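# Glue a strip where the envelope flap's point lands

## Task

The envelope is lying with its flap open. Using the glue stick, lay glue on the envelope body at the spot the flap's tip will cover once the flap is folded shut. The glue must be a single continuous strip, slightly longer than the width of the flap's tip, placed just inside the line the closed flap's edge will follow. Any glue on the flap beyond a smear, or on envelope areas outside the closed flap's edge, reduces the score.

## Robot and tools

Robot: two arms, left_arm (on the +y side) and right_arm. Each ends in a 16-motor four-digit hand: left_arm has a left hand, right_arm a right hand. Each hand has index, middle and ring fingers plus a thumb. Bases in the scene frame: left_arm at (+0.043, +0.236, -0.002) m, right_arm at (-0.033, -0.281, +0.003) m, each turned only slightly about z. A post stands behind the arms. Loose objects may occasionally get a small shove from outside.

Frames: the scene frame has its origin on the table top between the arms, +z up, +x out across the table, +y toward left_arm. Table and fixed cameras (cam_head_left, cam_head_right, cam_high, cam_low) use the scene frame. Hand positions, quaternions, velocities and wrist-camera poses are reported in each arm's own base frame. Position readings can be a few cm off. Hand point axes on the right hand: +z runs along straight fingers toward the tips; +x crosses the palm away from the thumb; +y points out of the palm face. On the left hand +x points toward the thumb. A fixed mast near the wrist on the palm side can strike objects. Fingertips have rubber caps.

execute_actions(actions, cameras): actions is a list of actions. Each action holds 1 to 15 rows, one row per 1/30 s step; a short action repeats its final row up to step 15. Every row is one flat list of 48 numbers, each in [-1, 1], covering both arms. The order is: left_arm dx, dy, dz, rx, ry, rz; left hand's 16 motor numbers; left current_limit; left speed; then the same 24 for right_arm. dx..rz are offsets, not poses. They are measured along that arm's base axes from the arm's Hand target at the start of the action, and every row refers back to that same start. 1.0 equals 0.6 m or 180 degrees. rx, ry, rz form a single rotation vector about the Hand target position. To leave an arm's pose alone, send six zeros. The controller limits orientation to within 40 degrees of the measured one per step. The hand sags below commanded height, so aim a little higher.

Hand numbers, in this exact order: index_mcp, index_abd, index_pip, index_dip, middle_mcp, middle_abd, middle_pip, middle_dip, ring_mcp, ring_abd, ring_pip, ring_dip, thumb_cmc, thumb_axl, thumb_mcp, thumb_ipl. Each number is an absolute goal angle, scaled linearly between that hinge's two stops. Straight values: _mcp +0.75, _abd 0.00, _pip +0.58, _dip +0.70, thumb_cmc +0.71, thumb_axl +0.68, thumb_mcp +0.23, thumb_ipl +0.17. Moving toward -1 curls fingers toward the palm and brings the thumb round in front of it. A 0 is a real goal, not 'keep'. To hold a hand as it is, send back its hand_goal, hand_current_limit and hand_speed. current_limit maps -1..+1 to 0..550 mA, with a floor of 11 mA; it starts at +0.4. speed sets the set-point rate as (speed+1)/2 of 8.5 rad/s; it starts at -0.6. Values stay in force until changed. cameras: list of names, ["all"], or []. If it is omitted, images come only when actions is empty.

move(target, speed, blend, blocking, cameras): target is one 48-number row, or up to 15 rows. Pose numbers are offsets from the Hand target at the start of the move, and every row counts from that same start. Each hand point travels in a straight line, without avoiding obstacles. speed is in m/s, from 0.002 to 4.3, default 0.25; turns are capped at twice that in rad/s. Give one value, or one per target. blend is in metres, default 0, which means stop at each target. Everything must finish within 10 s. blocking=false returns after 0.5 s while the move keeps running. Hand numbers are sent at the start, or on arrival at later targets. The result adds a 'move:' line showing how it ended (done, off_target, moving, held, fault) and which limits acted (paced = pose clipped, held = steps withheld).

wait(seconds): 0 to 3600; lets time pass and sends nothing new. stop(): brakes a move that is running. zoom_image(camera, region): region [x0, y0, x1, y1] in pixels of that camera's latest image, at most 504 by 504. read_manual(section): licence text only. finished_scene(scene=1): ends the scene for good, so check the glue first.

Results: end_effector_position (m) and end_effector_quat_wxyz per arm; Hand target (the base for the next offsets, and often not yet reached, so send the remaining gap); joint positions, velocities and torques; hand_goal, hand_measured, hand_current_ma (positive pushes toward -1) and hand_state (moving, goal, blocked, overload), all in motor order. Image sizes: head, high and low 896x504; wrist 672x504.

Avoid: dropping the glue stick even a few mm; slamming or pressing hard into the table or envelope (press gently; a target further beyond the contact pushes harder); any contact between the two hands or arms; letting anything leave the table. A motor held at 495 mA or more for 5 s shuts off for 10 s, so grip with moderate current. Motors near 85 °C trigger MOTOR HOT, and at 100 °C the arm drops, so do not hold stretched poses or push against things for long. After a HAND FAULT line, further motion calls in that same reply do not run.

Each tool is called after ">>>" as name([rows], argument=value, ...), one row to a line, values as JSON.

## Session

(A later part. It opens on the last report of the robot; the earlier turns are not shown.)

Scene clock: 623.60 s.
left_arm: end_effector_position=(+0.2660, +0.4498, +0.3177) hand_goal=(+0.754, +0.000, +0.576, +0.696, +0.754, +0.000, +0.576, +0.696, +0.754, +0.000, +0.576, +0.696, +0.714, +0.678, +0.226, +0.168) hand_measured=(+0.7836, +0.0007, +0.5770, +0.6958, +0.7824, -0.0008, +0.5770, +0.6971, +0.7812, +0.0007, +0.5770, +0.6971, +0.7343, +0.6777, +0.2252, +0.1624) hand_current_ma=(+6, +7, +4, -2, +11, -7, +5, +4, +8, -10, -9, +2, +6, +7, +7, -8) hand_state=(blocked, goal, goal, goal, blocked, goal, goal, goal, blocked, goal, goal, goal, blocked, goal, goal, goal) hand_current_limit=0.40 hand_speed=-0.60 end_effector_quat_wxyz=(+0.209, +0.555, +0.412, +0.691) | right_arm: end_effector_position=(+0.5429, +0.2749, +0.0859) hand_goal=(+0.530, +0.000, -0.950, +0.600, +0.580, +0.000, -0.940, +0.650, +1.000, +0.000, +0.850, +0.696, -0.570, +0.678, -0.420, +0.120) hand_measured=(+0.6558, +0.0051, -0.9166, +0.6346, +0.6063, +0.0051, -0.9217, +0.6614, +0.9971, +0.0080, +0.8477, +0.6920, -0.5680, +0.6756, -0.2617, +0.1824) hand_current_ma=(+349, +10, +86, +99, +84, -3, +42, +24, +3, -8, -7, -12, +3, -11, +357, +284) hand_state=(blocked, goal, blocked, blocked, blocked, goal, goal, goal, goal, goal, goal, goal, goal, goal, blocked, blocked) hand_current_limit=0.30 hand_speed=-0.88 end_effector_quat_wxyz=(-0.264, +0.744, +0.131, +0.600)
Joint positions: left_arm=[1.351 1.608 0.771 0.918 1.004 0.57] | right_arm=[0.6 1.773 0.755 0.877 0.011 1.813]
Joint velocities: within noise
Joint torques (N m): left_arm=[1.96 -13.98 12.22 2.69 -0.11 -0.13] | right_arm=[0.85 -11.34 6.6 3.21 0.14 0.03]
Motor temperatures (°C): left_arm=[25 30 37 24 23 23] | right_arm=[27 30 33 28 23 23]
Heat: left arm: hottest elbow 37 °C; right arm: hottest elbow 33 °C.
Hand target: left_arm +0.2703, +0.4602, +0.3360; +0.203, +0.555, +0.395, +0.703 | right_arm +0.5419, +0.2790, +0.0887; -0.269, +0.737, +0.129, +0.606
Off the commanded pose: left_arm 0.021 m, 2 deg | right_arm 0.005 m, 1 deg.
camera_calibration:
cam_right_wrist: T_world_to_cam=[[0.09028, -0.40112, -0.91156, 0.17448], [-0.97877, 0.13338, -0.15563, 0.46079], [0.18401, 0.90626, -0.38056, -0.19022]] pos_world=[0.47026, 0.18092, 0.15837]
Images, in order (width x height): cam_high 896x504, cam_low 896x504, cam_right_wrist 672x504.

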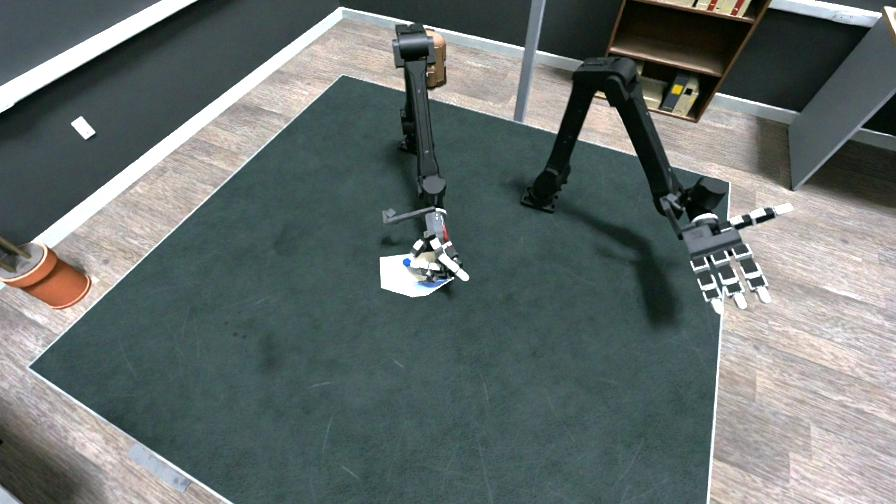

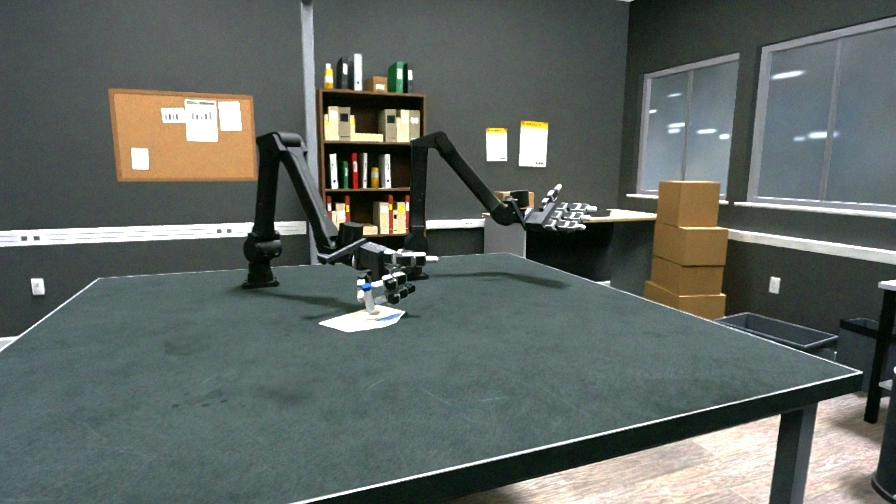

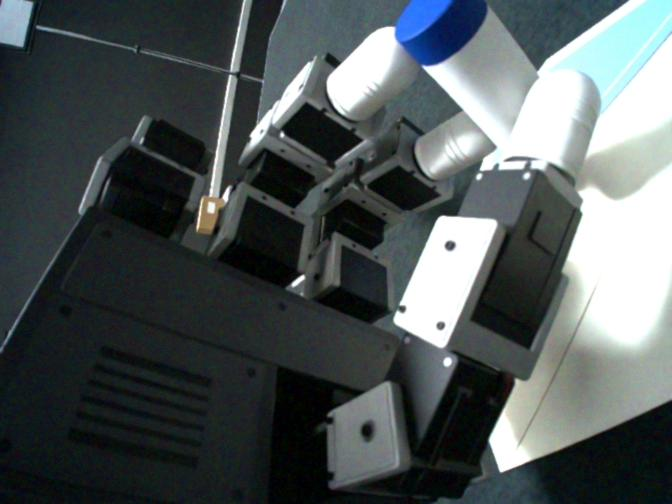

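>>> move(target=[0,0,0,0,0,0,0.754,0,0.576,0.696,0.754,0,0.576,0.696,0.754,0,0.576,0.696,0.714,0.678,0.226,0.168,0.4,-0.6,-0.01383,-0.0065,0,0,0,0,0.53,0,-0.95,0.6,0.58,0,-0.94,0.65,1.0,0,0.85,0.696,-0.571,0.678,-0.42,0.12,0.3,-0.88], speed=0.04, cameras=["cam_low","cam_high"])

>>> zoom_image(camera="cam_low", region=[310, 260, 430, 340])

>>> zoom_image(camera="cam_high", region=[370, 240, 460, 300])

Scene clock: 654.83 s.
left_arm: end_effector_position=(+0.2660, +0.4498, +0.3177) hand_goal=(+0.754, +0.000, +0.576, +0.696, +0.754, +0.000, +0.576, +0.696, +0.754, +0.000, +0.576, +0.696, +0.714, +0.678, +0.226, +0.168) hand_measured=(+0.7836, -0.0008, +0.5770, +0.6958, +0.7824, +0.0007, +0.5770, +0.6958, +0.7812, +0.0007, +0.5770, +0.6958, +0.7355, +0.6777, +0.2252, +0.1624) hand_current_ma=(+5, +3, +9, +0, +10, -1, +2, +4, +4, -7, -10, +1, +5, +6, +8, -4) hand_state=(blocked, goal, goal, goal, blocked, goal, goal, goal, blocked, goal, goal, goal, blocked, goal, goal, goal) hand_current_limit=0.40 hand_speed=-0.60 end_effector_quat_wxyz=(+0.209, +0.555, +0.412, +0.691) | right_arm: end_effector_position=(+0.5349, +0.2712, +0.0784) hand_goal=(+0.530, +0.000, -0.950, +0.600, +0.580, +0.000, -0.940, +0.650, +1.000, +0.000, +0.850, +0.696, -0.570, +0.678, -0.420, +0.120) hand_measured=(+0.6558, +0.0051, -0.9166, +0.6346, +0.6063, +0.0051, -0.9217, +0.6614, +0.9971, +0.0080, +0.8477, +0.6920, -0.5680, +0.6756, -0.2617, +0.1824) hand_current_ma=(+342, +16, +75, +105, +84, -1, +42, +30, +4, -4, -4, -15, +3, -8, +351, +274) hand_state=(blocked, goal, blocked, blocked, blocked, goal, goal, goal, goal, goal, goal, goal, goal, goal, blocked, blocked) hand_current_limit=0.30 hand_speed=-0.88 end_effector_quat_wxyz=(-0.262, +0.748, +0.132, +0.596)
Joint positions: left_arm=[1.351 1.608 0.771 0.918 1.004 0.57] | right_arm=[0.603 1.773 0.731 0.888 0.014 1.813]
Joint torques (N m): left_arm=[2.02 -14.04 12.22 2.7 -0.11 -0.13] | right_arm=[0.91 -12.4 6.16 3.25 0.14 0.05]
Heat: left arm: hottest elbow 37 °C; right arm: hottest elbow 33 °C.
Hand target: left_arm +0.2703, +0.4602, +0.3360; +0.203, +0.555, +0.395, +0.703 | right_arm +0.5336, +0.2752, +0.0887; -0.269, +0.737, +0.129, +0.606
Off the commanded pose: left_arm 0.021 m, 2 deg | right_arm 0.011 m, 2 deg.
move: off_target (right_arm)
Images, in order (width x height): cam_high 896x504, cam_low 896x504.

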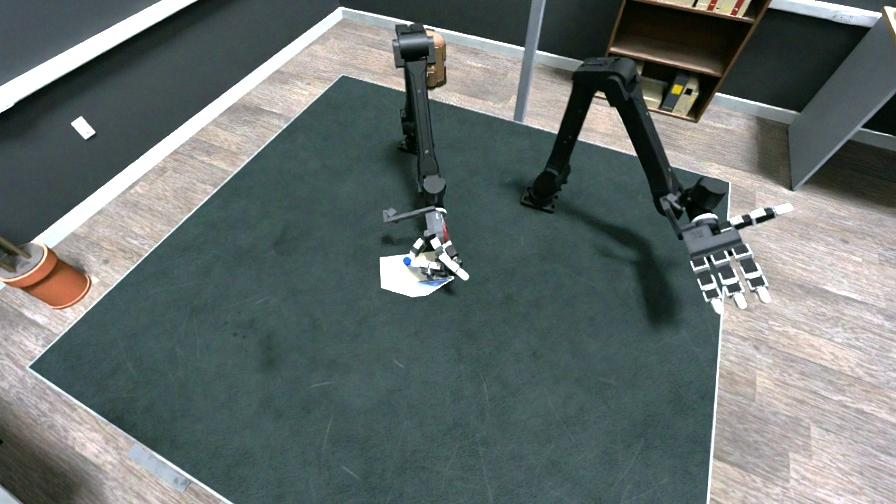

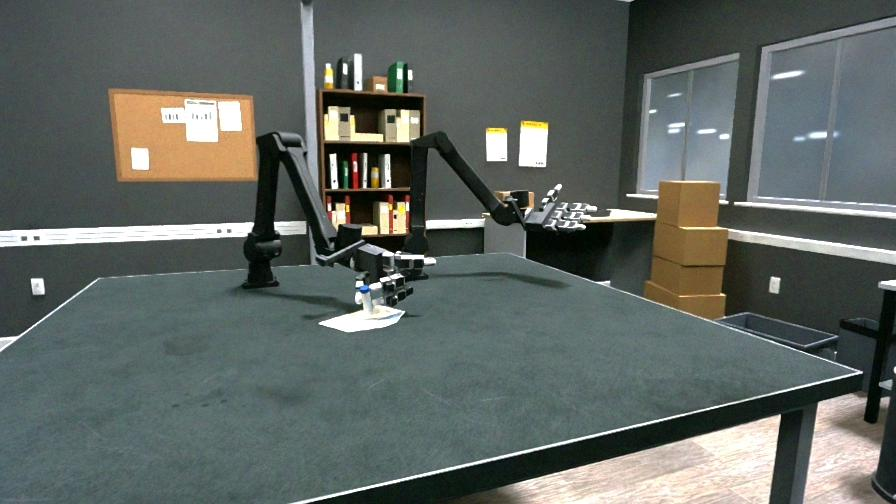

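Scaled by 4.200.

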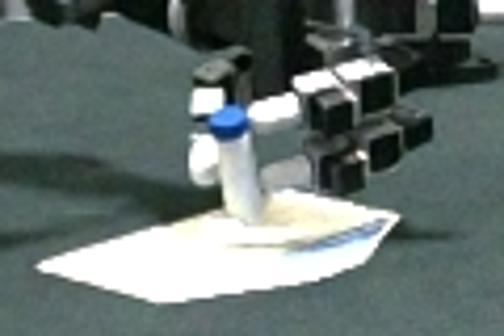

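Scaled by 5.600.

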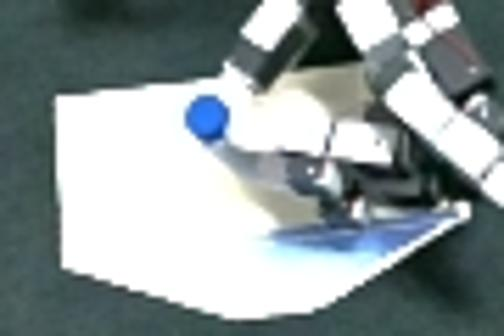

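>>> move(target=[0,0,0,0,0,0,0.754,0,0.576,0.696,0.754,0,0.576,0.696,0.754,0,0.576,0.696,0.714,0.678,0.226,0.168,0.4,-0.6,0,0,-0.00667,0,0,0,0.53,0,-0.95,0.6,0.58,0,-0.94,0.65,1.0,0,0.85,0.696,-0.571,0.678,-0.42,0.12,0.3,-0.88], speed=0.03, cameras=["cam_low"])

>>> zoom_image(camera="cam_low", region=[340, 270, 400, 330])

Scene clock: 670.30 s.
left_arm: end_effector_position=(+0.2660, +0.4498, +0.3177) hand_goal=(+0.754, +0.000, +0.576, +0.696, +0.754, +0.000, +0.576, +0.696, +0.754, +0.000, +0.576, +0.696, +0.714, +0.678, +0.226, +0.168) hand_measured=(+0.7836, -0.0008, +0.5770, +0.6958, +0.7824, +0.0007, +0.5757, +0.6958, +0.7812, +0.0007, +0.5770, +0.6958, +0.7343, +0.6777, +0.2262, +0.1624) hand_current_ma=(+13, -2, +5, +8, +10, -6, +7, +6, +10, -16, -3, +7, +15, +3, +15, -6) hand_state=(blocked, goal, goal, goal, blocked, goal, goal, goal, blocked, goal, goal, goal, blocked, goal, goal, goal) hand_current_limit=0.40 hand_speed=-0.60 end_effector_quat_wxyz=(+0.209, +0.555, +0.412, +0.691) | right_arm: end_effector_position=(+0.5357, +0.2717, +0.0812) hand_goal=(+0.530, +0.000, -0.950, +0.600, +0.580, +0.000, -0.940, +0.650, +1.000, +0.000, +0.850, +0.696, -0.570, +0.678, -0.420, +0.120) hand_measured=(+0.6558, +0.0051, -0.9166, +0.6346, +0.6063, +0.0051, -0.9217, +0.6614, +0.9971, +0.0080, +0.8477, +0.6920, -0.5680, +0.6746, -0.2617, +0.1824) hand_current_ma=(+356, +12, +80, +101, +78, -6, +48, +22, +4, +7, -8, -18, +6, -21, +347, +286) hand_state=(blocked, goal, blocked, blocked, blocked, goal, goal, goal, goal, goal, goal, goal, goal, goal, blocked, blocked) hand_current_limit=0.30 hand_speed=-0.88 end_effector_quat_wxyz=(-0.264, +0.744, +0.131, +0.600)
Joint positions: left_arm=[1.351 1.608 0.771 0.918 1.004 0.57] | right_arm=[0.603 1.773 0.731 0.9 0.014 1.813]
Joint torques (N m): left_arm=[2.02 -14.04 12.21 2.7 -0.11 -0.13] | right_arm=[0.73 -11.52 6.12 3.19 0.14 0.06]
Heat: left arm: hottest elbow 37 °C; right arm: hottest elbow 33 °C.
Hand target: left_arm +0.2703, +0.4602, +0.3360; +0.203, +0.555, +0.395, +0.703 | right_arm +0.5336, +0.2751, +0.0847; -0.269, +0.737, +0.129, +0.606
Off the commanded pose: left_arm 0.021 m, 2 deg | right_arm 0.005 m, 1 deg.
move: done

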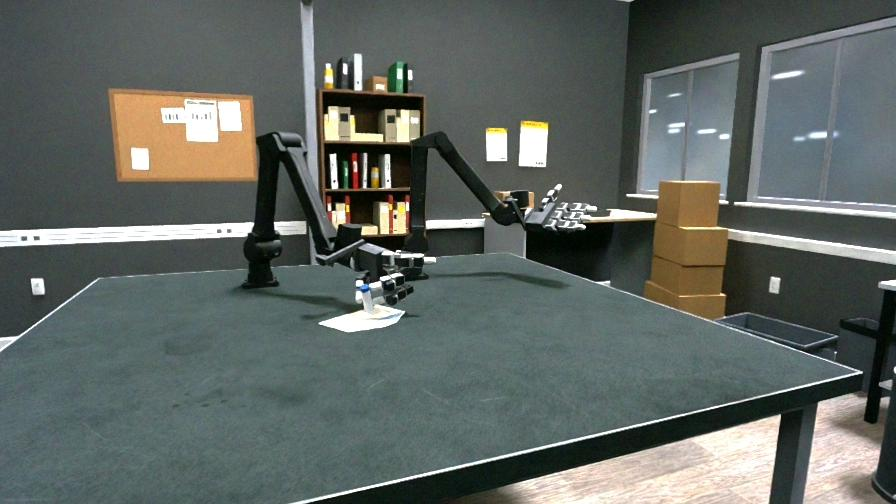

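Scaled by 8.400.

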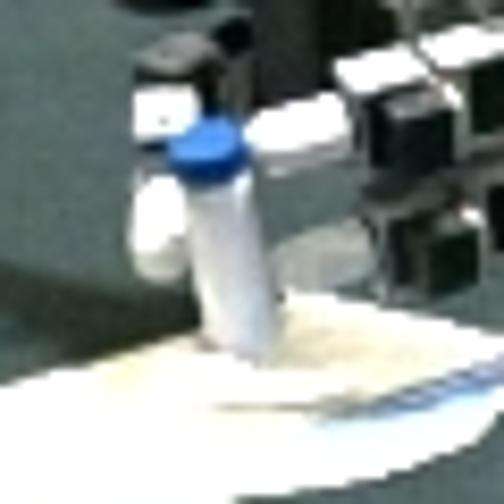

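>>> move(target=[0,0,0,0,0,0,0.754,0,0.576,0.696,0.754,0,0.576,0.696,0.754,0,0.576,0.696,0.714,0.678,0.226,0.168,0.4,-0.6,-0.0015,-0.001,-0.01,0,0,0,0.53,0,-0.95,0.6,0.58,0,-0.94,0.65,1.0,0,0.85,0.696,-0.571,0.678,-0.42,0.12,0.3,-0.88], speed=0.03, cameras=["cam_low"])

>>> zoom_image(camera="cam_low", region=[340, 270, 400, 330])

Scene clock: 674.67 s.
left_arm: end_effector_position=(+0.2660, +0.4498, +0.3177) hand_goal=(+0.754, +0.000, +0.576, +0.696, +0.754, +0.000, +0.576, +0.696, +0.754, +0.000, +0.576, +0.696, +0.714, +0.678, +0.226, +0.168) hand_measured=(+0.7824, +0.0007, +0.5770, +0.6971, +0.7824, -0.0008, +0.5770, +0.6958, +0.7812, +0.0007, +0.5770, +0.6958, +0.7343, +0.6767, +0.2252, +0.1624) hand_current_ma=(+8, +5, +11, -2, +11, -10, +12, +11, +7, -6, -9, +7, +5, +5, +6, -7) hand_state=(blocked, goal, goal, goal, blocked, goal, goal, goal, blocked, goal, goal, goal, blocked, goal, goal, goal) hand_current_limit=0.40 hand_speed=-0.60 end_effector_quat_wxyz=(+0.209, +0.555, +0.412, +0.691) | right_arm: end_effector_position=(+0.5350, +0.2712, +0.0796) hand_goal=(+0.530, +0.000, -0.950, +0.600, +0.580, +0.000, -0.940, +0.650, +1.000, +0.000, +0.850, +0.696, -0.570, +0.678, -0.420, +0.120) hand_measured=(+0.6558, +0.0051, -0.9166, +0.6346, +0.6063, +0.0051, -0.9217, +0.6614, +0.9971, +0.0080, +0.8477, +0.6920, -0.5680, +0.6756, -0.2617, +0.1824) hand_current_ma=(+353, +12, +74, +108, +89, +3, +39, +30, +8, -1, +1, -17, +4, -20, +352, +283) hand_state=(blocked, goal, blocked, blocked, blocked, goal, goal, goal, goal, goal, goal, goal, goal, goal, blocked, blocked) hand_current_limit=0.30 hand_speed=-0.88 end_effector_quat_wxyz=(-0.265, +0.742, +0.130, +0.602)
Joint positions: left_arm=[1.351 1.608 0.771 0.918 1.004 0.57] | right_arm=[0.603 1.78 0.726 0.92 0.014 1.813]
Joint torques (N m): left_arm=[2.02 -14.04 12.22 2.69 -0.11 -0.13] | right_arm=[0.67 -10.58 6.09 3.22 0.15 0.04]
Heat: left arm: hottest elbow 37 °C; right arm: hottest elbow 32 °C.
Hand target: left_arm +0.2703, +0.4602, +0.3360; +0.203, +0.555, +0.395, +0.703 | right_arm +0.5328, +0.2745, +0.0787; -0.269, +0.737, +0.129, +0.606
Off the commanded pose: left_arm 0.021 m, 2 deg | right_arm 0.004 m, 1 deg.
move: done

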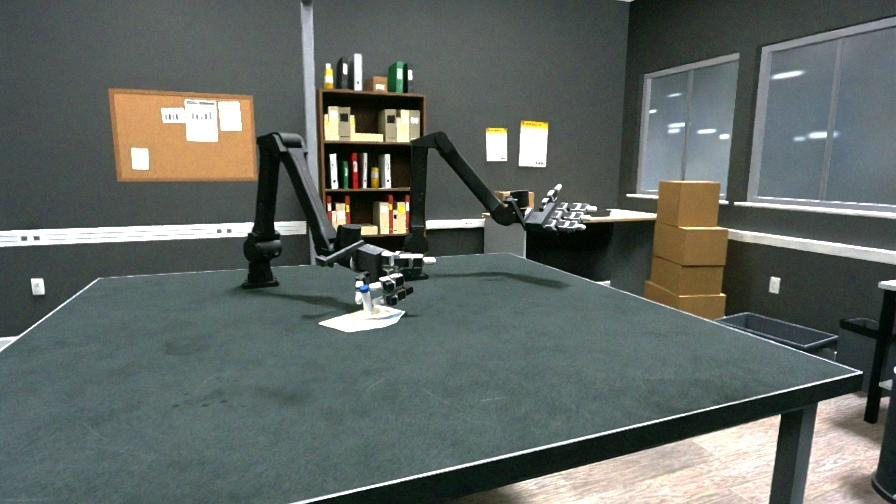

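Scaled by 8.400.

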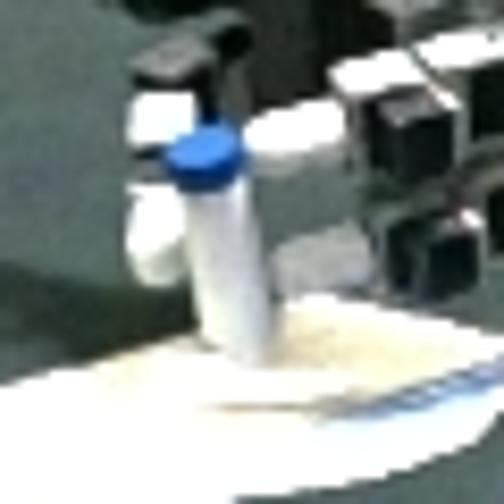

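>>> move(target=[0,0,0,0,0,0,0.754,0,0.576,0.696,0.754,0,0.576,0.696,0.754,0,0.576,0.696,0.714,0.678,0.226,0.168,0.4,-0.6,0,0,-0.00667,0,0,0,0.53,0,-0.95,0.6,0.58,0,-0.94,0.65,1.0,0,0.85,0.696,-0.571,0.678,-0.42,0.12,0.3,-0.88], speed=0.03, cameras=["cam_low","cam_right_wrist"])

>>> zoom_image(camera="cam_low", region=[340, 270, 400, 330])

Scene clock: 679.70 s.
left_arm: end_effector_position=(+0.2660, +0.4498, +0.3177) hand_goal=(+0.754, +0.000, +0.576, +0.696, +0.754, +0.000, +0.576, +0.696, +0.754, +0.000, +0.576, +0.696, +0.714, +0.678, +0.226, +0.168) hand_measured=(+0.7824, -0.0008, +0.5770, +0.6958, +0.7824, -0.0008, +0.5770, +0.6958, +0.7824, +0.0007, +0.5770, +0.6958, +0.7355, +0.6767, +0.2262, +0.1624) hand_current_ma=(+9, +8, +5, -7, +7, -11, -2, +4, +4, -13, -5, +8, +4, +7, +7, -8) hand_state=(blocked, goal, goal, goal, blocked, goal, goal, goal, blocked, goal, goal, goal, blocked, goal, goal, goal) hand_current_limit=0.40 hand_speed=-0.60 end_effector_quat_wxyz=(+0.209, +0.555, +0.412, +0.691) | right_arm: end_effector_position=(+0.5352, +0.2714, +0.0758) hand_goal=(+0.530, +0.000, -0.950, +0.600, +0.580, +0.000, -0.940, +0.650, +1.000, +0.000, +0.850, +0.696, -0.570, +0.678, -0.420, +0.120) hand_measured=(+0.6558, +0.0065, -0.9166, +0.6346, +0.6063, +0.0051, -0.9217, +0.6614, +0.9971, +0.0080, +0.8477, +0.6932, -0.5680, +0.6746, -0.2617, +0.1824) hand_current_ma=(+348, +14, +81, +109, +87, +1, +41, +23, +2, -1, -4, -13, -2, -19, +352, +287) hand_state=(blocked, goal, blocked, blocked, blocked, goal, goal, goal, goal, goal, goal, goal, goal, goal, blocked, blocked) hand_current_limit=0.30 hand_speed=-0.88 end_effector_quat_wxyz=(-0.265, +0.741, +0.130, +0.603)
Joint positions: left_arm=[1.351 1.608 0.771 0.918 1.004 0.57] | right_arm=[0.603 1.792 0.726 0.932 0.014 1.813]
Joint torques (N m): left_arm=[2.02 -13.98 12.21 2.67 -0.11 -0.13] | right_arm=[0.73 -10.99 5.94 3.29 0.13 0.02]
Heat: left arm: hottest elbow 37 °C; right arm: hottest elbow 32 °C.
Hand target: left_arm +0.2703, +0.4602, +0.3360; +0.203, +0.555, +0.395, +0.703 | right_arm +0.5328, +0.2745, +0.0748; -0.269, +0.737, +0.129, +0.606
Off the commanded pose: left_arm 0.021 m, 2 deg | right_arm 0.004 m, 1 deg.
move: done
cam_right_wrist: T_world_to_cam=[[0.09625, -0.39759, -0.9125, 0.16042], [-0.97774, 0.13394, -0.16149, 0.45195], [0.18643, 0.90774, -0.37584, -0.19155]] pos_world=[0.46216, 0.17712, 0.14737]

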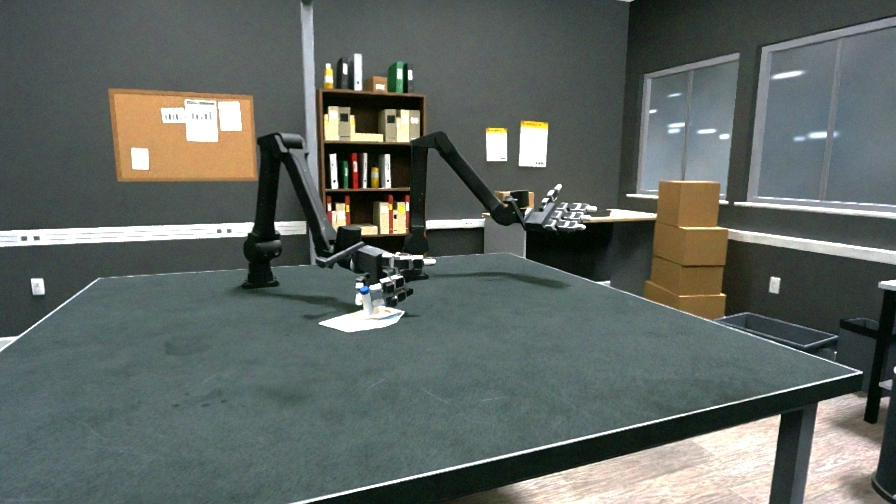

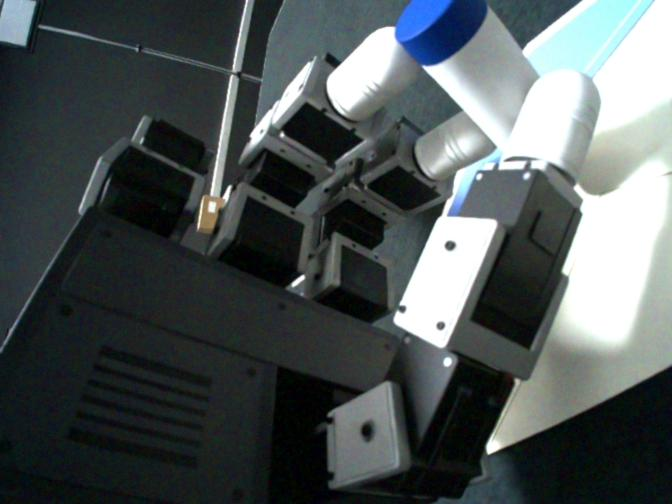

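Scaled by 8.400.

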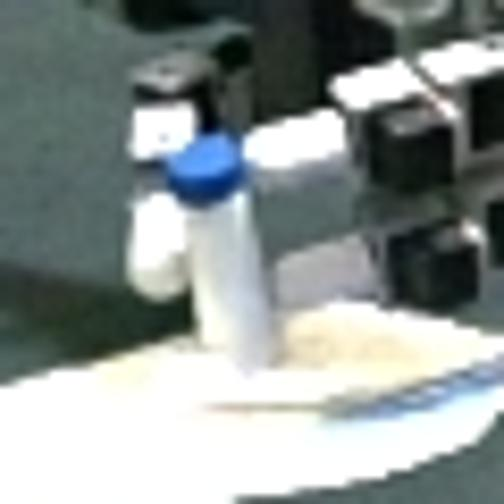

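>>> move(target=[0,0,0,0,0,0,0.754,0,0.576,0.696,0.754,0,0.576,0.696,0.754,0,0.576,0.696,0.714,0.678,0.226,0.168,0.4,-0.6,0,0,-0.005,0,0,0,0.53,0,-0.95,0.6,0.58,0,-0.94,0.65,1.0,0,0.85,0.696,-0.571,0.678,-0.42,0.12,0.3,-0.88], speed=0.03, cameras=["cam_low"])

>>> zoom_image(camera="cam_low", region=[340, 270, 400, 330])

Scene clock: 684.67 s.
left_arm: end_effector_position=(+0.2660, +0.4498, +0.3177) hand_goal=(+0.754, +0.000, +0.576, +0.696, +0.754, +0.000, +0.576, +0.696, +0.754, +0.000, +0.576, +0.696, +0.714, +0.678, +0.226, +0.168) hand_measured=(+0.7836, +0.0007, +0.5770, +0.6958, +0.7812, +0.0007, +0.5757, +0.6958, +0.7812, -0.0008, +0.5770, +0.6958, +0.7355, +0.6777, +0.2262, +0.1624) hand_current_ma=(+9, -1, +4, -4, +9, -11, +4, +1, +10, -7, -11, +7, +11, +2, +10, -9) hand_state=(blocked, goal, goal, goal, blocked, goal, goal, goal, blocked, goal, goal, goal, blocked, goal, goal, goal) hand_current_limit=0.40 hand_speed=-0.60 end_effector_quat_wxyz=(+0.209, +0.555, +0.412, +0.691) | right_arm: end_effector_position=(+0.5354, +0.2715, +0.0731) hand_goal=(+0.530, +0.000, -0.950, +0.600, +0.580, +0.000, -0.940, +0.650, +1.000, +0.000, +0.850, +0.696, -0.570, +0.678, -0.420, +0.120) hand_measured=(+0.6558, +0.0051, -0.9166, +0.6346, +0.6063, +0.0051, -0.9217, +0.6614, +0.9971, +0.0080, +0.8477, +0.6920, -0.5680, +0.6756, -0.2617, +0.1824) hand_current_ma=(+358, +10, +76, +92, +77, -3, +35, +26, +4, +5, -9, -10, +3, -12, +347, +279) hand_state=(blocked, goal, blocked, blocked, blocked, goal, goal, goal, goal, goal, goal, goal, goal, goal, blocked, blocked) hand_current_limit=0.30 hand_speed=-0.88 end_effector_quat_wxyz=(-0.265, +0.741, +0.130, +0.603)
Joint positions: left_arm=[1.351 1.608 0.771 0.918 1.004 0.57] | right_arm=[0.603 1.8 0.726 0.941 0.014 1.813]
Joint torques (N m): left_arm=[2.02 -14.1 12.22 2.69 -0.11 -0.13] | right_arm=[0.73 -10.81 5.79 3.14 0.13 0.04]
Heat: left arm: hottest elbow 37 °C; right arm: hottest elbow 32 °C.
Hand target: left_arm +0.2703, +0.4602, +0.3360; +0.203, +0.555, +0.395, +0.703 | right_arm +0.5327, +0.2745, +0.0718; -0.269, +0.737, +0.129, +0.606
Off the commanded pose: left_arm 0.021 m, 2 deg | right_arm 0.004 m, 1 deg.
move: done

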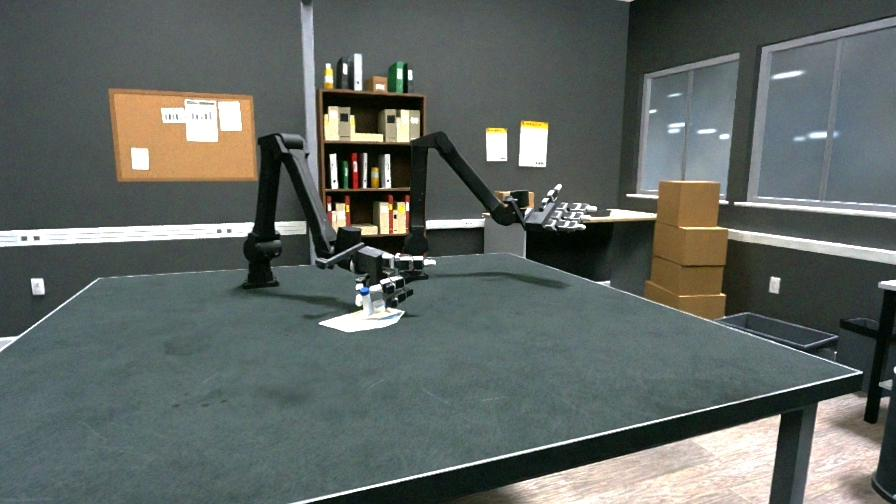

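Scaled by 8.400.

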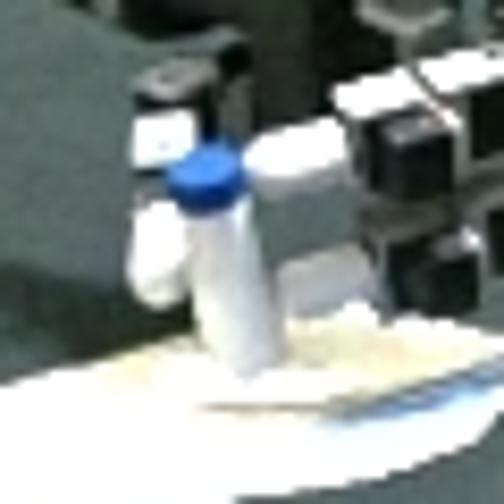

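>>> move(target=[0,0,0,0,0,0,0.754,0,0.576,0.696,0.754,0,0.576,0.696,0.754,0,0.576,0.696,0.714,0.678,0.226,0.168,0.4,-0.6,0,0,-0.005,0,0,0,0.53,0,-0.95,0.6,0.58,0,-0.94,0.65,1.0,0,0.85,0.696,-0.571,0.678,-0.42,0.12,0.3,-0.88], speed=0.03, cameras=["cam_low","cam_high"])

>>> zoom_image(camera="cam_low", region=[340, 270, 400, 330])

Scene clock: 690.10 s.
left_arm: end_effector_position=(+0.2660, +0.4498, +0.3177) hand_goal=(+0.754, +0.000, +0.576, +0.696, +0.754, +0.000, +0.576, +0.696, +0.754, +0.000, +0.576, +0.696, +0.714, +0.678, +0.226, +0.168) hand_measured=(+0.7836, +0.0007, +0.5770, +0.6958, +0.7812, -0.0008, +0.5770, +0.6958, +0.7812, +0.0007, +0.5770, +0.6958, +0.7343, +0.6777, +0.2262, +0.1624) hand_current_ma=(+12, +6, +6, -5, +4, -7, +6, +6, +14, -4, -6, +0, +12, +6, +13, -6) hand_state=(blocked, goal, goal, goal, blocked, goal, goal, goal, blocked, goal, goal, goal, blocked, goal, goal, goal) hand_current_limit=0.40 hand_speed=-0.60 end_effector_quat_wxyz=(+0.209, +0.555, +0.412, +0.691) | right_arm: end_effector_position=(+0.5355, +0.2715, +0.0700) hand_goal=(+0.530, +0.000, -0.950, +0.600, +0.580, +0.000, -0.940, +0.650, +1.000, +0.000, +0.850, +0.696, -0.570, +0.678, -0.420, +0.120) hand_measured=(+0.6558, +0.0051, -0.9153, +0.6346, +0.6063, +0.0051, -0.9217, +0.6614, +0.9971, +0.0065, +0.8477, +0.6920, -0.5680, +0.6756, -0.2617, +0.1824) hand_current_ma=(+355, +6, +85, +106, +70, -12, +43, +22, +7, -3, -10, -15, +0, -18, +349, +280) hand_state=(blocked, goal, blocked, blocked, blocked, goal, goal, goal, goal, goal, goal, goal, goal, goal, blocked, blocked) hand_current_limit=0.30 hand_speed=-0.88 end_effector_quat_wxyz=(-0.265, +0.741, +0.130, +0.603)
Joint positions: left_arm=[1.351 1.608 0.771 0.918 1.004 0.57] | right_arm=[0.603 1.809 0.726 0.95 0.014 1.813]
Joint torques (N m): left_arm=[2.02 -13.98 12.21 2.7 -0.11 -0.13] | right_arm=[0.85 -10.81 5.7 3 0.14 0.03]
Heat: left arm: hottest elbow 37 °C; right arm: hottest elbow 32 °C.
Hand target: left_arm +0.2703, +0.4602, +0.3360; +0.203, +0.555, +0.395, +0.703 | right_arm +0.5327, +0.2745, +0.0686; -0.269, +0.737, +0.129, +0.606
Off the commanded pose: left_arm 0.021 m, 2 deg | right_arm 0.004 m, 1 deg.
move: done
Images, in order (width x height): cam_high 896x504, cam_low 896x504.

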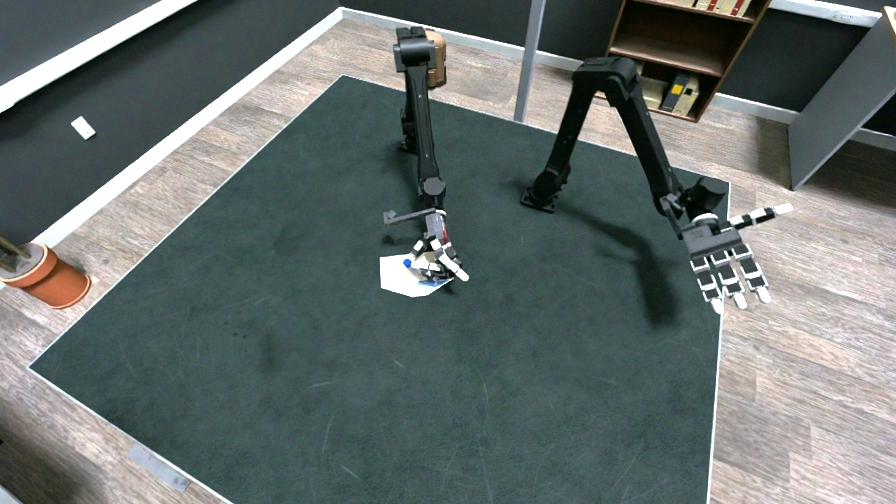

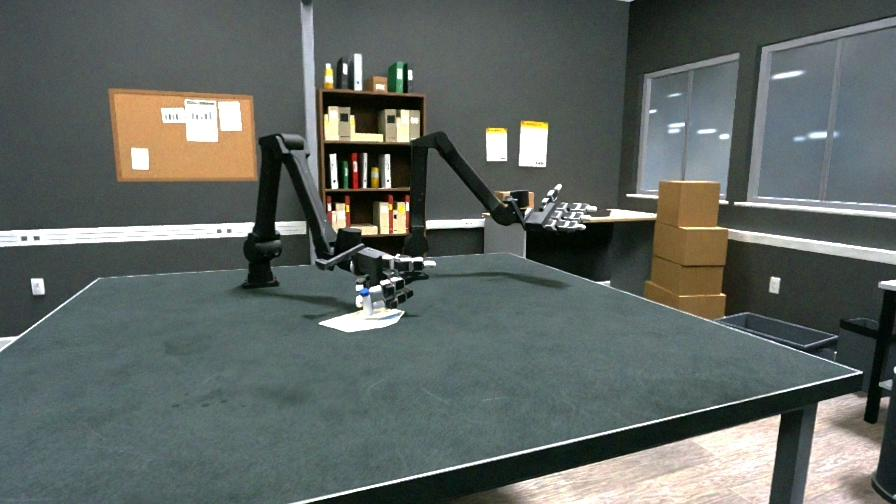

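Scaled by 8.400.

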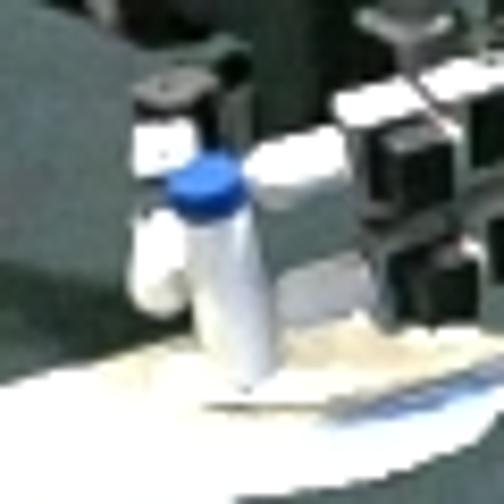

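>>> move(target=[0,0,0,0,0,0,0.754,0,0.576,0.696,0.754,0,0.576,0.696,0.754,0,0.576,0.696,0.714,0.678,0.226,0.168,0.4,-0.6,0,0,-0.004,0,0,0,0.53,0,-0.95,0.6,0.58,0,-0.94,0.65,1.0,0,0.85,0.696,-0.571,0.678,-0.42,0.12,0.3,-0.88], speed=0.02, cameras=["cam_low","cam_high"])

>>> zoom_image(camera="cam_low", region=[350, 290, 390, 330])

Scene clock: 697.73 s.
left_arm: end_effector_position=(+0.2660, +0.4498, +0.3177) hand_goal=(+0.754, +0.000, +0.576, +0.696, +0.754, +0.000, +0.576, +0.696, +0.754, +0.000, +0.576, +0.696, +0.714, +0.678, +0.226, +0.168) hand_measured=(+0.7836, +0.0007, +0.5770, +0.6958, +0.7812, +0.0007, +0.5770, +0.6958, +0.7812, -0.0008, +0.5770, +0.6958, +0.7343, +0.6777, +0.2262, +0.1624) hand_current_ma=(+13, +5, +11, -1, +8, -11, +1, +2, +10, -10, -15, +5, +9, +1, +11, -8) hand_state=(blocked, goal, goal, goal, blocked, goal, goal, goal, blocked, goal, goal, goal, blocked, goal, goal, goal) hand_current_limit=0.40 hand_speed=-0.60 end_effector_quat_wxyz=(+0.209, +0.555, +0.412, +0.691) | right_arm: end_effector_position=(+0.5356, +0.2716, +0.0679) hand_goal=(+0.530, +0.000, -0.950, +0.600, +0.580, +0.000, -0.940, +0.650, +1.000, +0.000, +0.850, +0.696, -0.570, +0.678, -0.420, +0.120) hand_measured=(+0.6558, +0.0051, -0.9166, +0.6346, +0.6063, +0.0051, -0.9217, +0.6614, +0.9971, +0.0080, +0.8477, +0.6920, -0.5680, +0.6756, -0.2617, +0.1824) hand_current_ma=(+351, +3, +85, +100, +83, -12, +43, +34, +7, +3, -5, -18, +6, -7, +354, +291) hand_state=(blocked, goal, blocked, blocked, blocked, goal, goal, goal, goal, goal, goal, goal, goal, goal, blocked, blocked) hand_current_limit=0.30 hand_speed=-0.88 end_effector_quat_wxyz=(-0.265, +0.741, +0.130, +0.603)
Joint positions: left_arm=[1.351 1.608 0.771 0.918 1.004 0.57] | right_arm=[0.603 1.816 0.726 0.958 0.014 1.813]
Joint torques (N m): left_arm=[1.96 -13.98 12.21 2.69 -0.11 -0.13] | right_arm=[0.73 -10.87 5.72 3.3 0.13 0.04]
Heat: left arm: hottest elbow 37 °C; right arm: hottest elbow 32 °C.
Hand target: left_arm +0.2703, +0.4602, +0.3360; +0.203, +0.555, +0.395, +0.703 | right_arm +0.5328, +0.2745, +0.0663; -0.269, +0.737, +0.129, +0.606
Off the commanded pose: left_arm 0.021 m, 2 deg | right_arm 0.004 m, 1 deg.
move: done
Images, in order (width x height): cam_high 896x504, cam_low 896x504.

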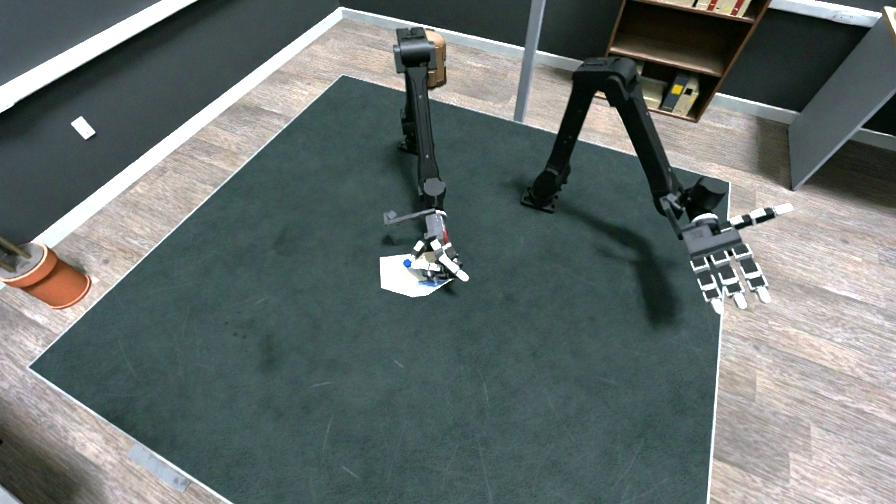

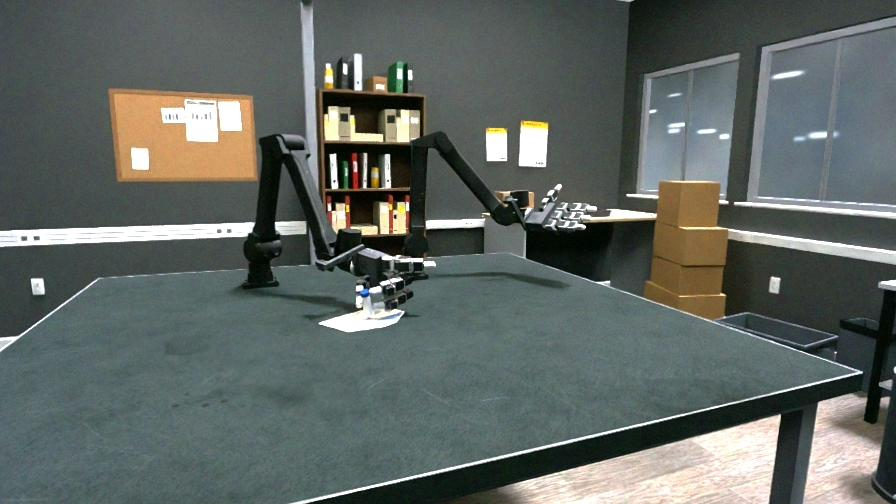

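Scaled by 12.600.

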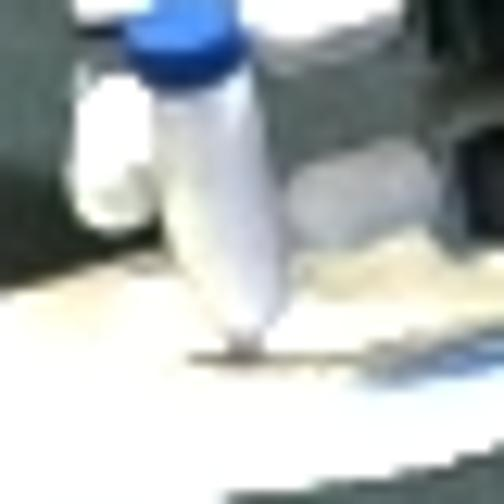

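>>> move(target=[0,0,0,0,0,0,0.754,0,0.576,0.696,0.754,0,0.576,0.696,0.754,0,0.576,0.696,0.714,0.678,0.226,0.168,0.4,-0.6,0,0,-0.0025,0,0,0,0.53,0,-0.95,0.6,0.58,0,-0.94,0.65,1.0,0,0.85,0.696,-0.571,0.678,-0.42,0.12,0.3,-0.88], speed=0.02, cameras=["cam_low","cam_high"])

>>> zoom_image(camera="cam_low", region=[350, 290, 390, 330])

>>> zoom_image(camera="cam_high", region=[370, 240, 460, 300])

Scene clock: 703.33 s.
left_arm: end_effector_position=(+0.2660, +0.4498, +0.3177) hand_goal=(+0.754, +0.000, +0.576, +0.696, +0.754, +0.000, +0.576, +0.696, +0.754, +0.000, +0.576, +0.696, +0.714, +0.678, +0.226, +0.168) hand_measured=(+0.7824, -0.0008, +0.5770, +0.6958, +0.7824, -0.0008, +0.5770, +0.6958, +0.7824, +0.0007, +0.5770, +0.6958, +0.7355, +0.6767, +0.2262, +0.1624) hand_current_ma=(+11, +5, +2, -4, +12, -6, +5, +3, +12, -7, -7, +5, +13, +4, +10, -9) hand_state=(blocked, goal, goal, goal, blocked, goal, goal, goal, blocked, goal, goal, goal, blocked, goal, goal, goal) hand_current_limit=0.40 hand_speed=-0.60 end_effector_quat_wxyz=(+0.209, +0.555, +0.412, +0.691) | right_arm: end_effector_position=(+0.5357, +0.2717, +0.0667) hand_goal=(+0.530, +0.000, -0.950, +0.600, +0.580, +0.000, -0.940, +0.650, +1.000, +0.000, +0.850, +0.696, -0.570, +0.678, -0.420, +0.120) hand_measured=(+0.6558, +0.0051, -0.9166, +0.6346, +0.6063, +0.0051, -0.9217, +0.6614, +0.9971, +0.0065, +0.8477, +0.6920, -0.5680, +0.6756, -0.2617, +0.1824) hand_current_ma=(+345, +9, +82, +103, +78, -2, +51, +25, +3, -3, +0, -16, +4, -19, +355, +288) hand_state=(blocked, goal, blocked, blocked, blocked, goal, goal, goal, goal, goal, goal, goal, goal, goal, blocked, blocked) hand_current_limit=0.30 hand_speed=-0.88 end_effector_quat_wxyz=(-0.265, +0.741, +0.130, +0.603)
Joint positions: left_arm=[1.351 1.608 0.771 0.918 1.004 0.57] | right_arm=[0.603 1.82 0.726 0.962 0.014 1.813]
Joint torques (N m): left_arm=[1.96 -14.04 12.22 2.69 -0.11 -0.13] | right_arm=[0.73 -10.93 5.63 3.22 0.13 0.05]
Heat: left arm: hottest elbow 37 °C; right arm: hottest elbow 32 °C.
Hand target: left_arm +0.2703, +0.4602, +0.3360; +0.203, +0.555, +0.395, +0.703 | right_arm +0.5327, +0.2745, +0.0649; -0.269, +0.737, +0.129, +0.606
Off the commanded pose: left_arm 0.021 m, 2 deg | right_arm 0.005 m, 1 deg.
move: done
Images, in order (width x height): cam_high 896x504, cam_low 896x504.

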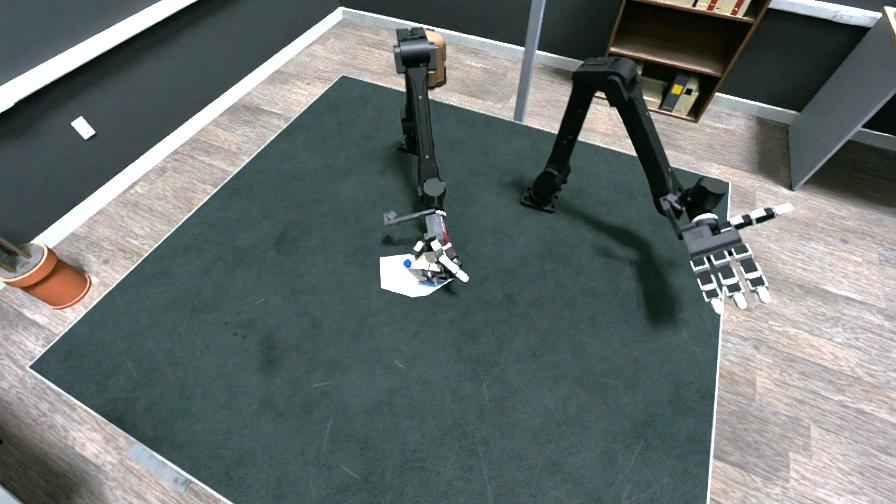

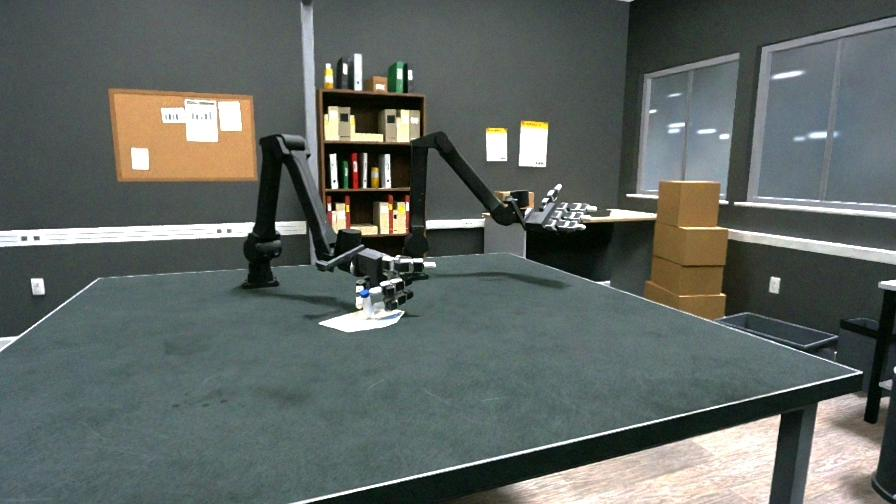

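Scaled by 12.600.

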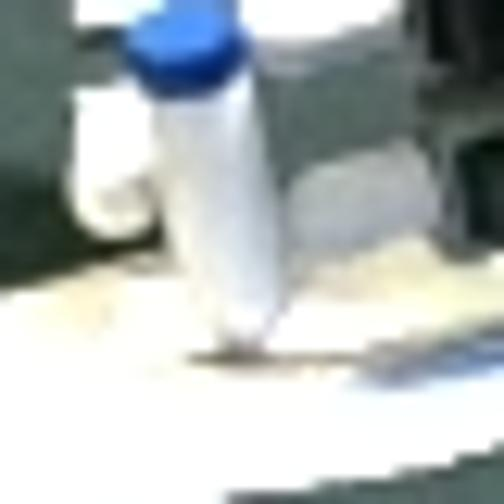

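Scaled by 5.600.

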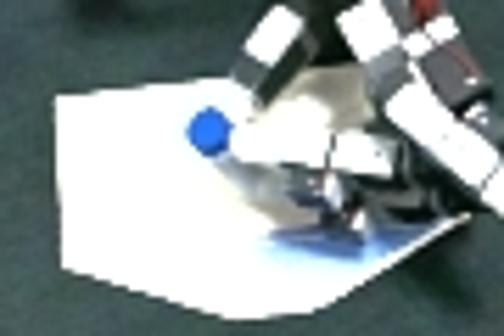

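>>> move(target=[0,0,0,0,0,0,0.754,0,0.576,0.696,0.754,0,0.576,0.696,0.754,0,0.576,0.696,0.714,0.678,0.226,0.168,0.4,-0.6,0,0,-0.0033,0,0,0,0.53,0,-0.95,0.6,0.58,0,-0.94,0.65,1.0,0,0.85,0.696,-0.571,0.678,-0.42,0.12,0.3,-0.88], speed=0.02, cameras=["cam_low"])

>>> zoom_image(camera="cam_low", region=[350, 290, 390, 330])

Scene clock: 709.77 s.
left_arm: end_effector_position=(+0.2660, +0.4498, +0.3177) hand_goal=(+0.754, +0.000, +0.576, +0.696, +0.754, +0.000, +0.576, +0.696, +0.754, +0.000, +0.576, +0.696, +0.714, +0.678, +0.226, +0.168) hand_measured=(+0.7836, -0.0008, +0.5770, +0.6958, +0.7824, +0.0007, +0.5770, +0.6958, +0.7812, -0.0008, +0.5770, +0.6958, +0.7343, +0.6767, +0.2262, +0.1624) hand_current_ma=(+7, +2, +9, +2, +9, -5, +2, +8, +10, -8, -8, -3, +8, +2, +9, -6) hand_state=(blocked, goal, goal, goal, blocked, goal, goal, goal, blocked, goal, goal, goal, blocked, goal, goal, goal) hand_current_limit=0.40 hand_speed=-0.60 end_effector_quat_wxyz=(+0.209, +0.555, +0.412, +0.691) | right_arm: end_effector_position=(+0.5359, +0.2718, +0.0658) hand_goal=(+0.530, +0.000, -0.950, +0.600, +0.580, +0.000, -0.940, +0.650, +1.000, +0.000, +0.850, +0.696, -0.570, +0.678, -0.420, +0.120) hand_measured=(+0.6558, +0.0051, -0.9166, +0.6346, +0.6063, +0.0051, -0.9217, +0.6614, +0.9971, +0.0080, +0.8477, +0.6920, -0.5680, +0.6756, -0.2617, +0.1824) hand_current_ma=(+355, +7, +80, +109, +77, +0, +43, +26, +11, -6, -8, -18, -4, -16, +357, +287) hand_state=(blocked, goal, blocked, blocked, blocked, goal, goal, goal, goal, goal, goal, goal, goal, goal, blocked, blocked) hand_current_limit=0.30 hand_speed=-0.88 end_effector_quat_wxyz=(-0.266, +0.740, +0.130, +0.604)
Joint positions: left_arm=[1.351 1.608 0.771 0.918 1.004 0.57] | right_arm=[0.603 1.825 0.726 0.969 0.014 1.813]
Joint torques (N m): left_arm=[1.96 -14.04 12.22 2.69 -0.11 -0.13] | right_arm=[0.85 -10.75 5.59 3.18 0.13 0.04]
Heat: left arm: hottest elbow 37 °C; right arm: hottest elbow 32 °C.
Hand target: left_arm +0.2703, +0.4602, +0.3360; +0.203, +0.555, +0.395, +0.703 | right_arm +0.5327, +0.2746, +0.0629; -0.269, +0.737, +0.129, +0.606
Off the commanded pose: left_arm 0.021 m, 2 deg | right_arm 0.005 m, 1 deg.
move: done

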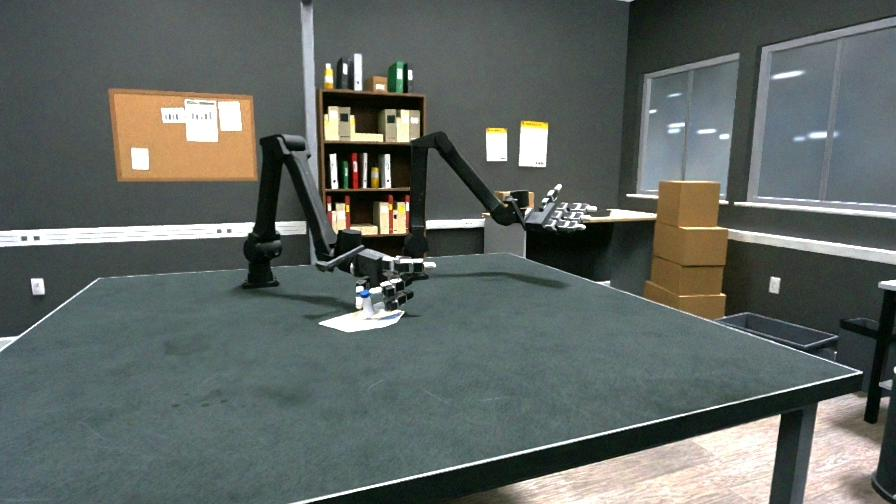

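Scaled by 12.600.

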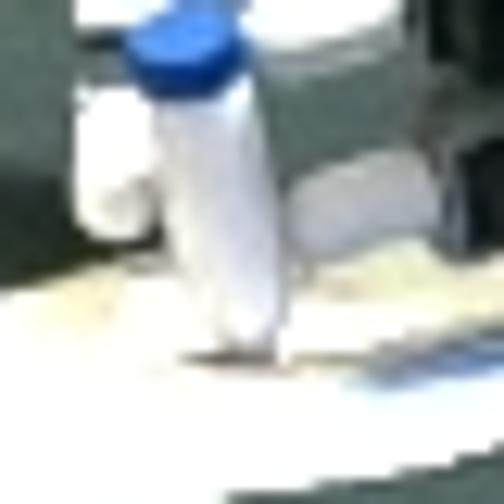

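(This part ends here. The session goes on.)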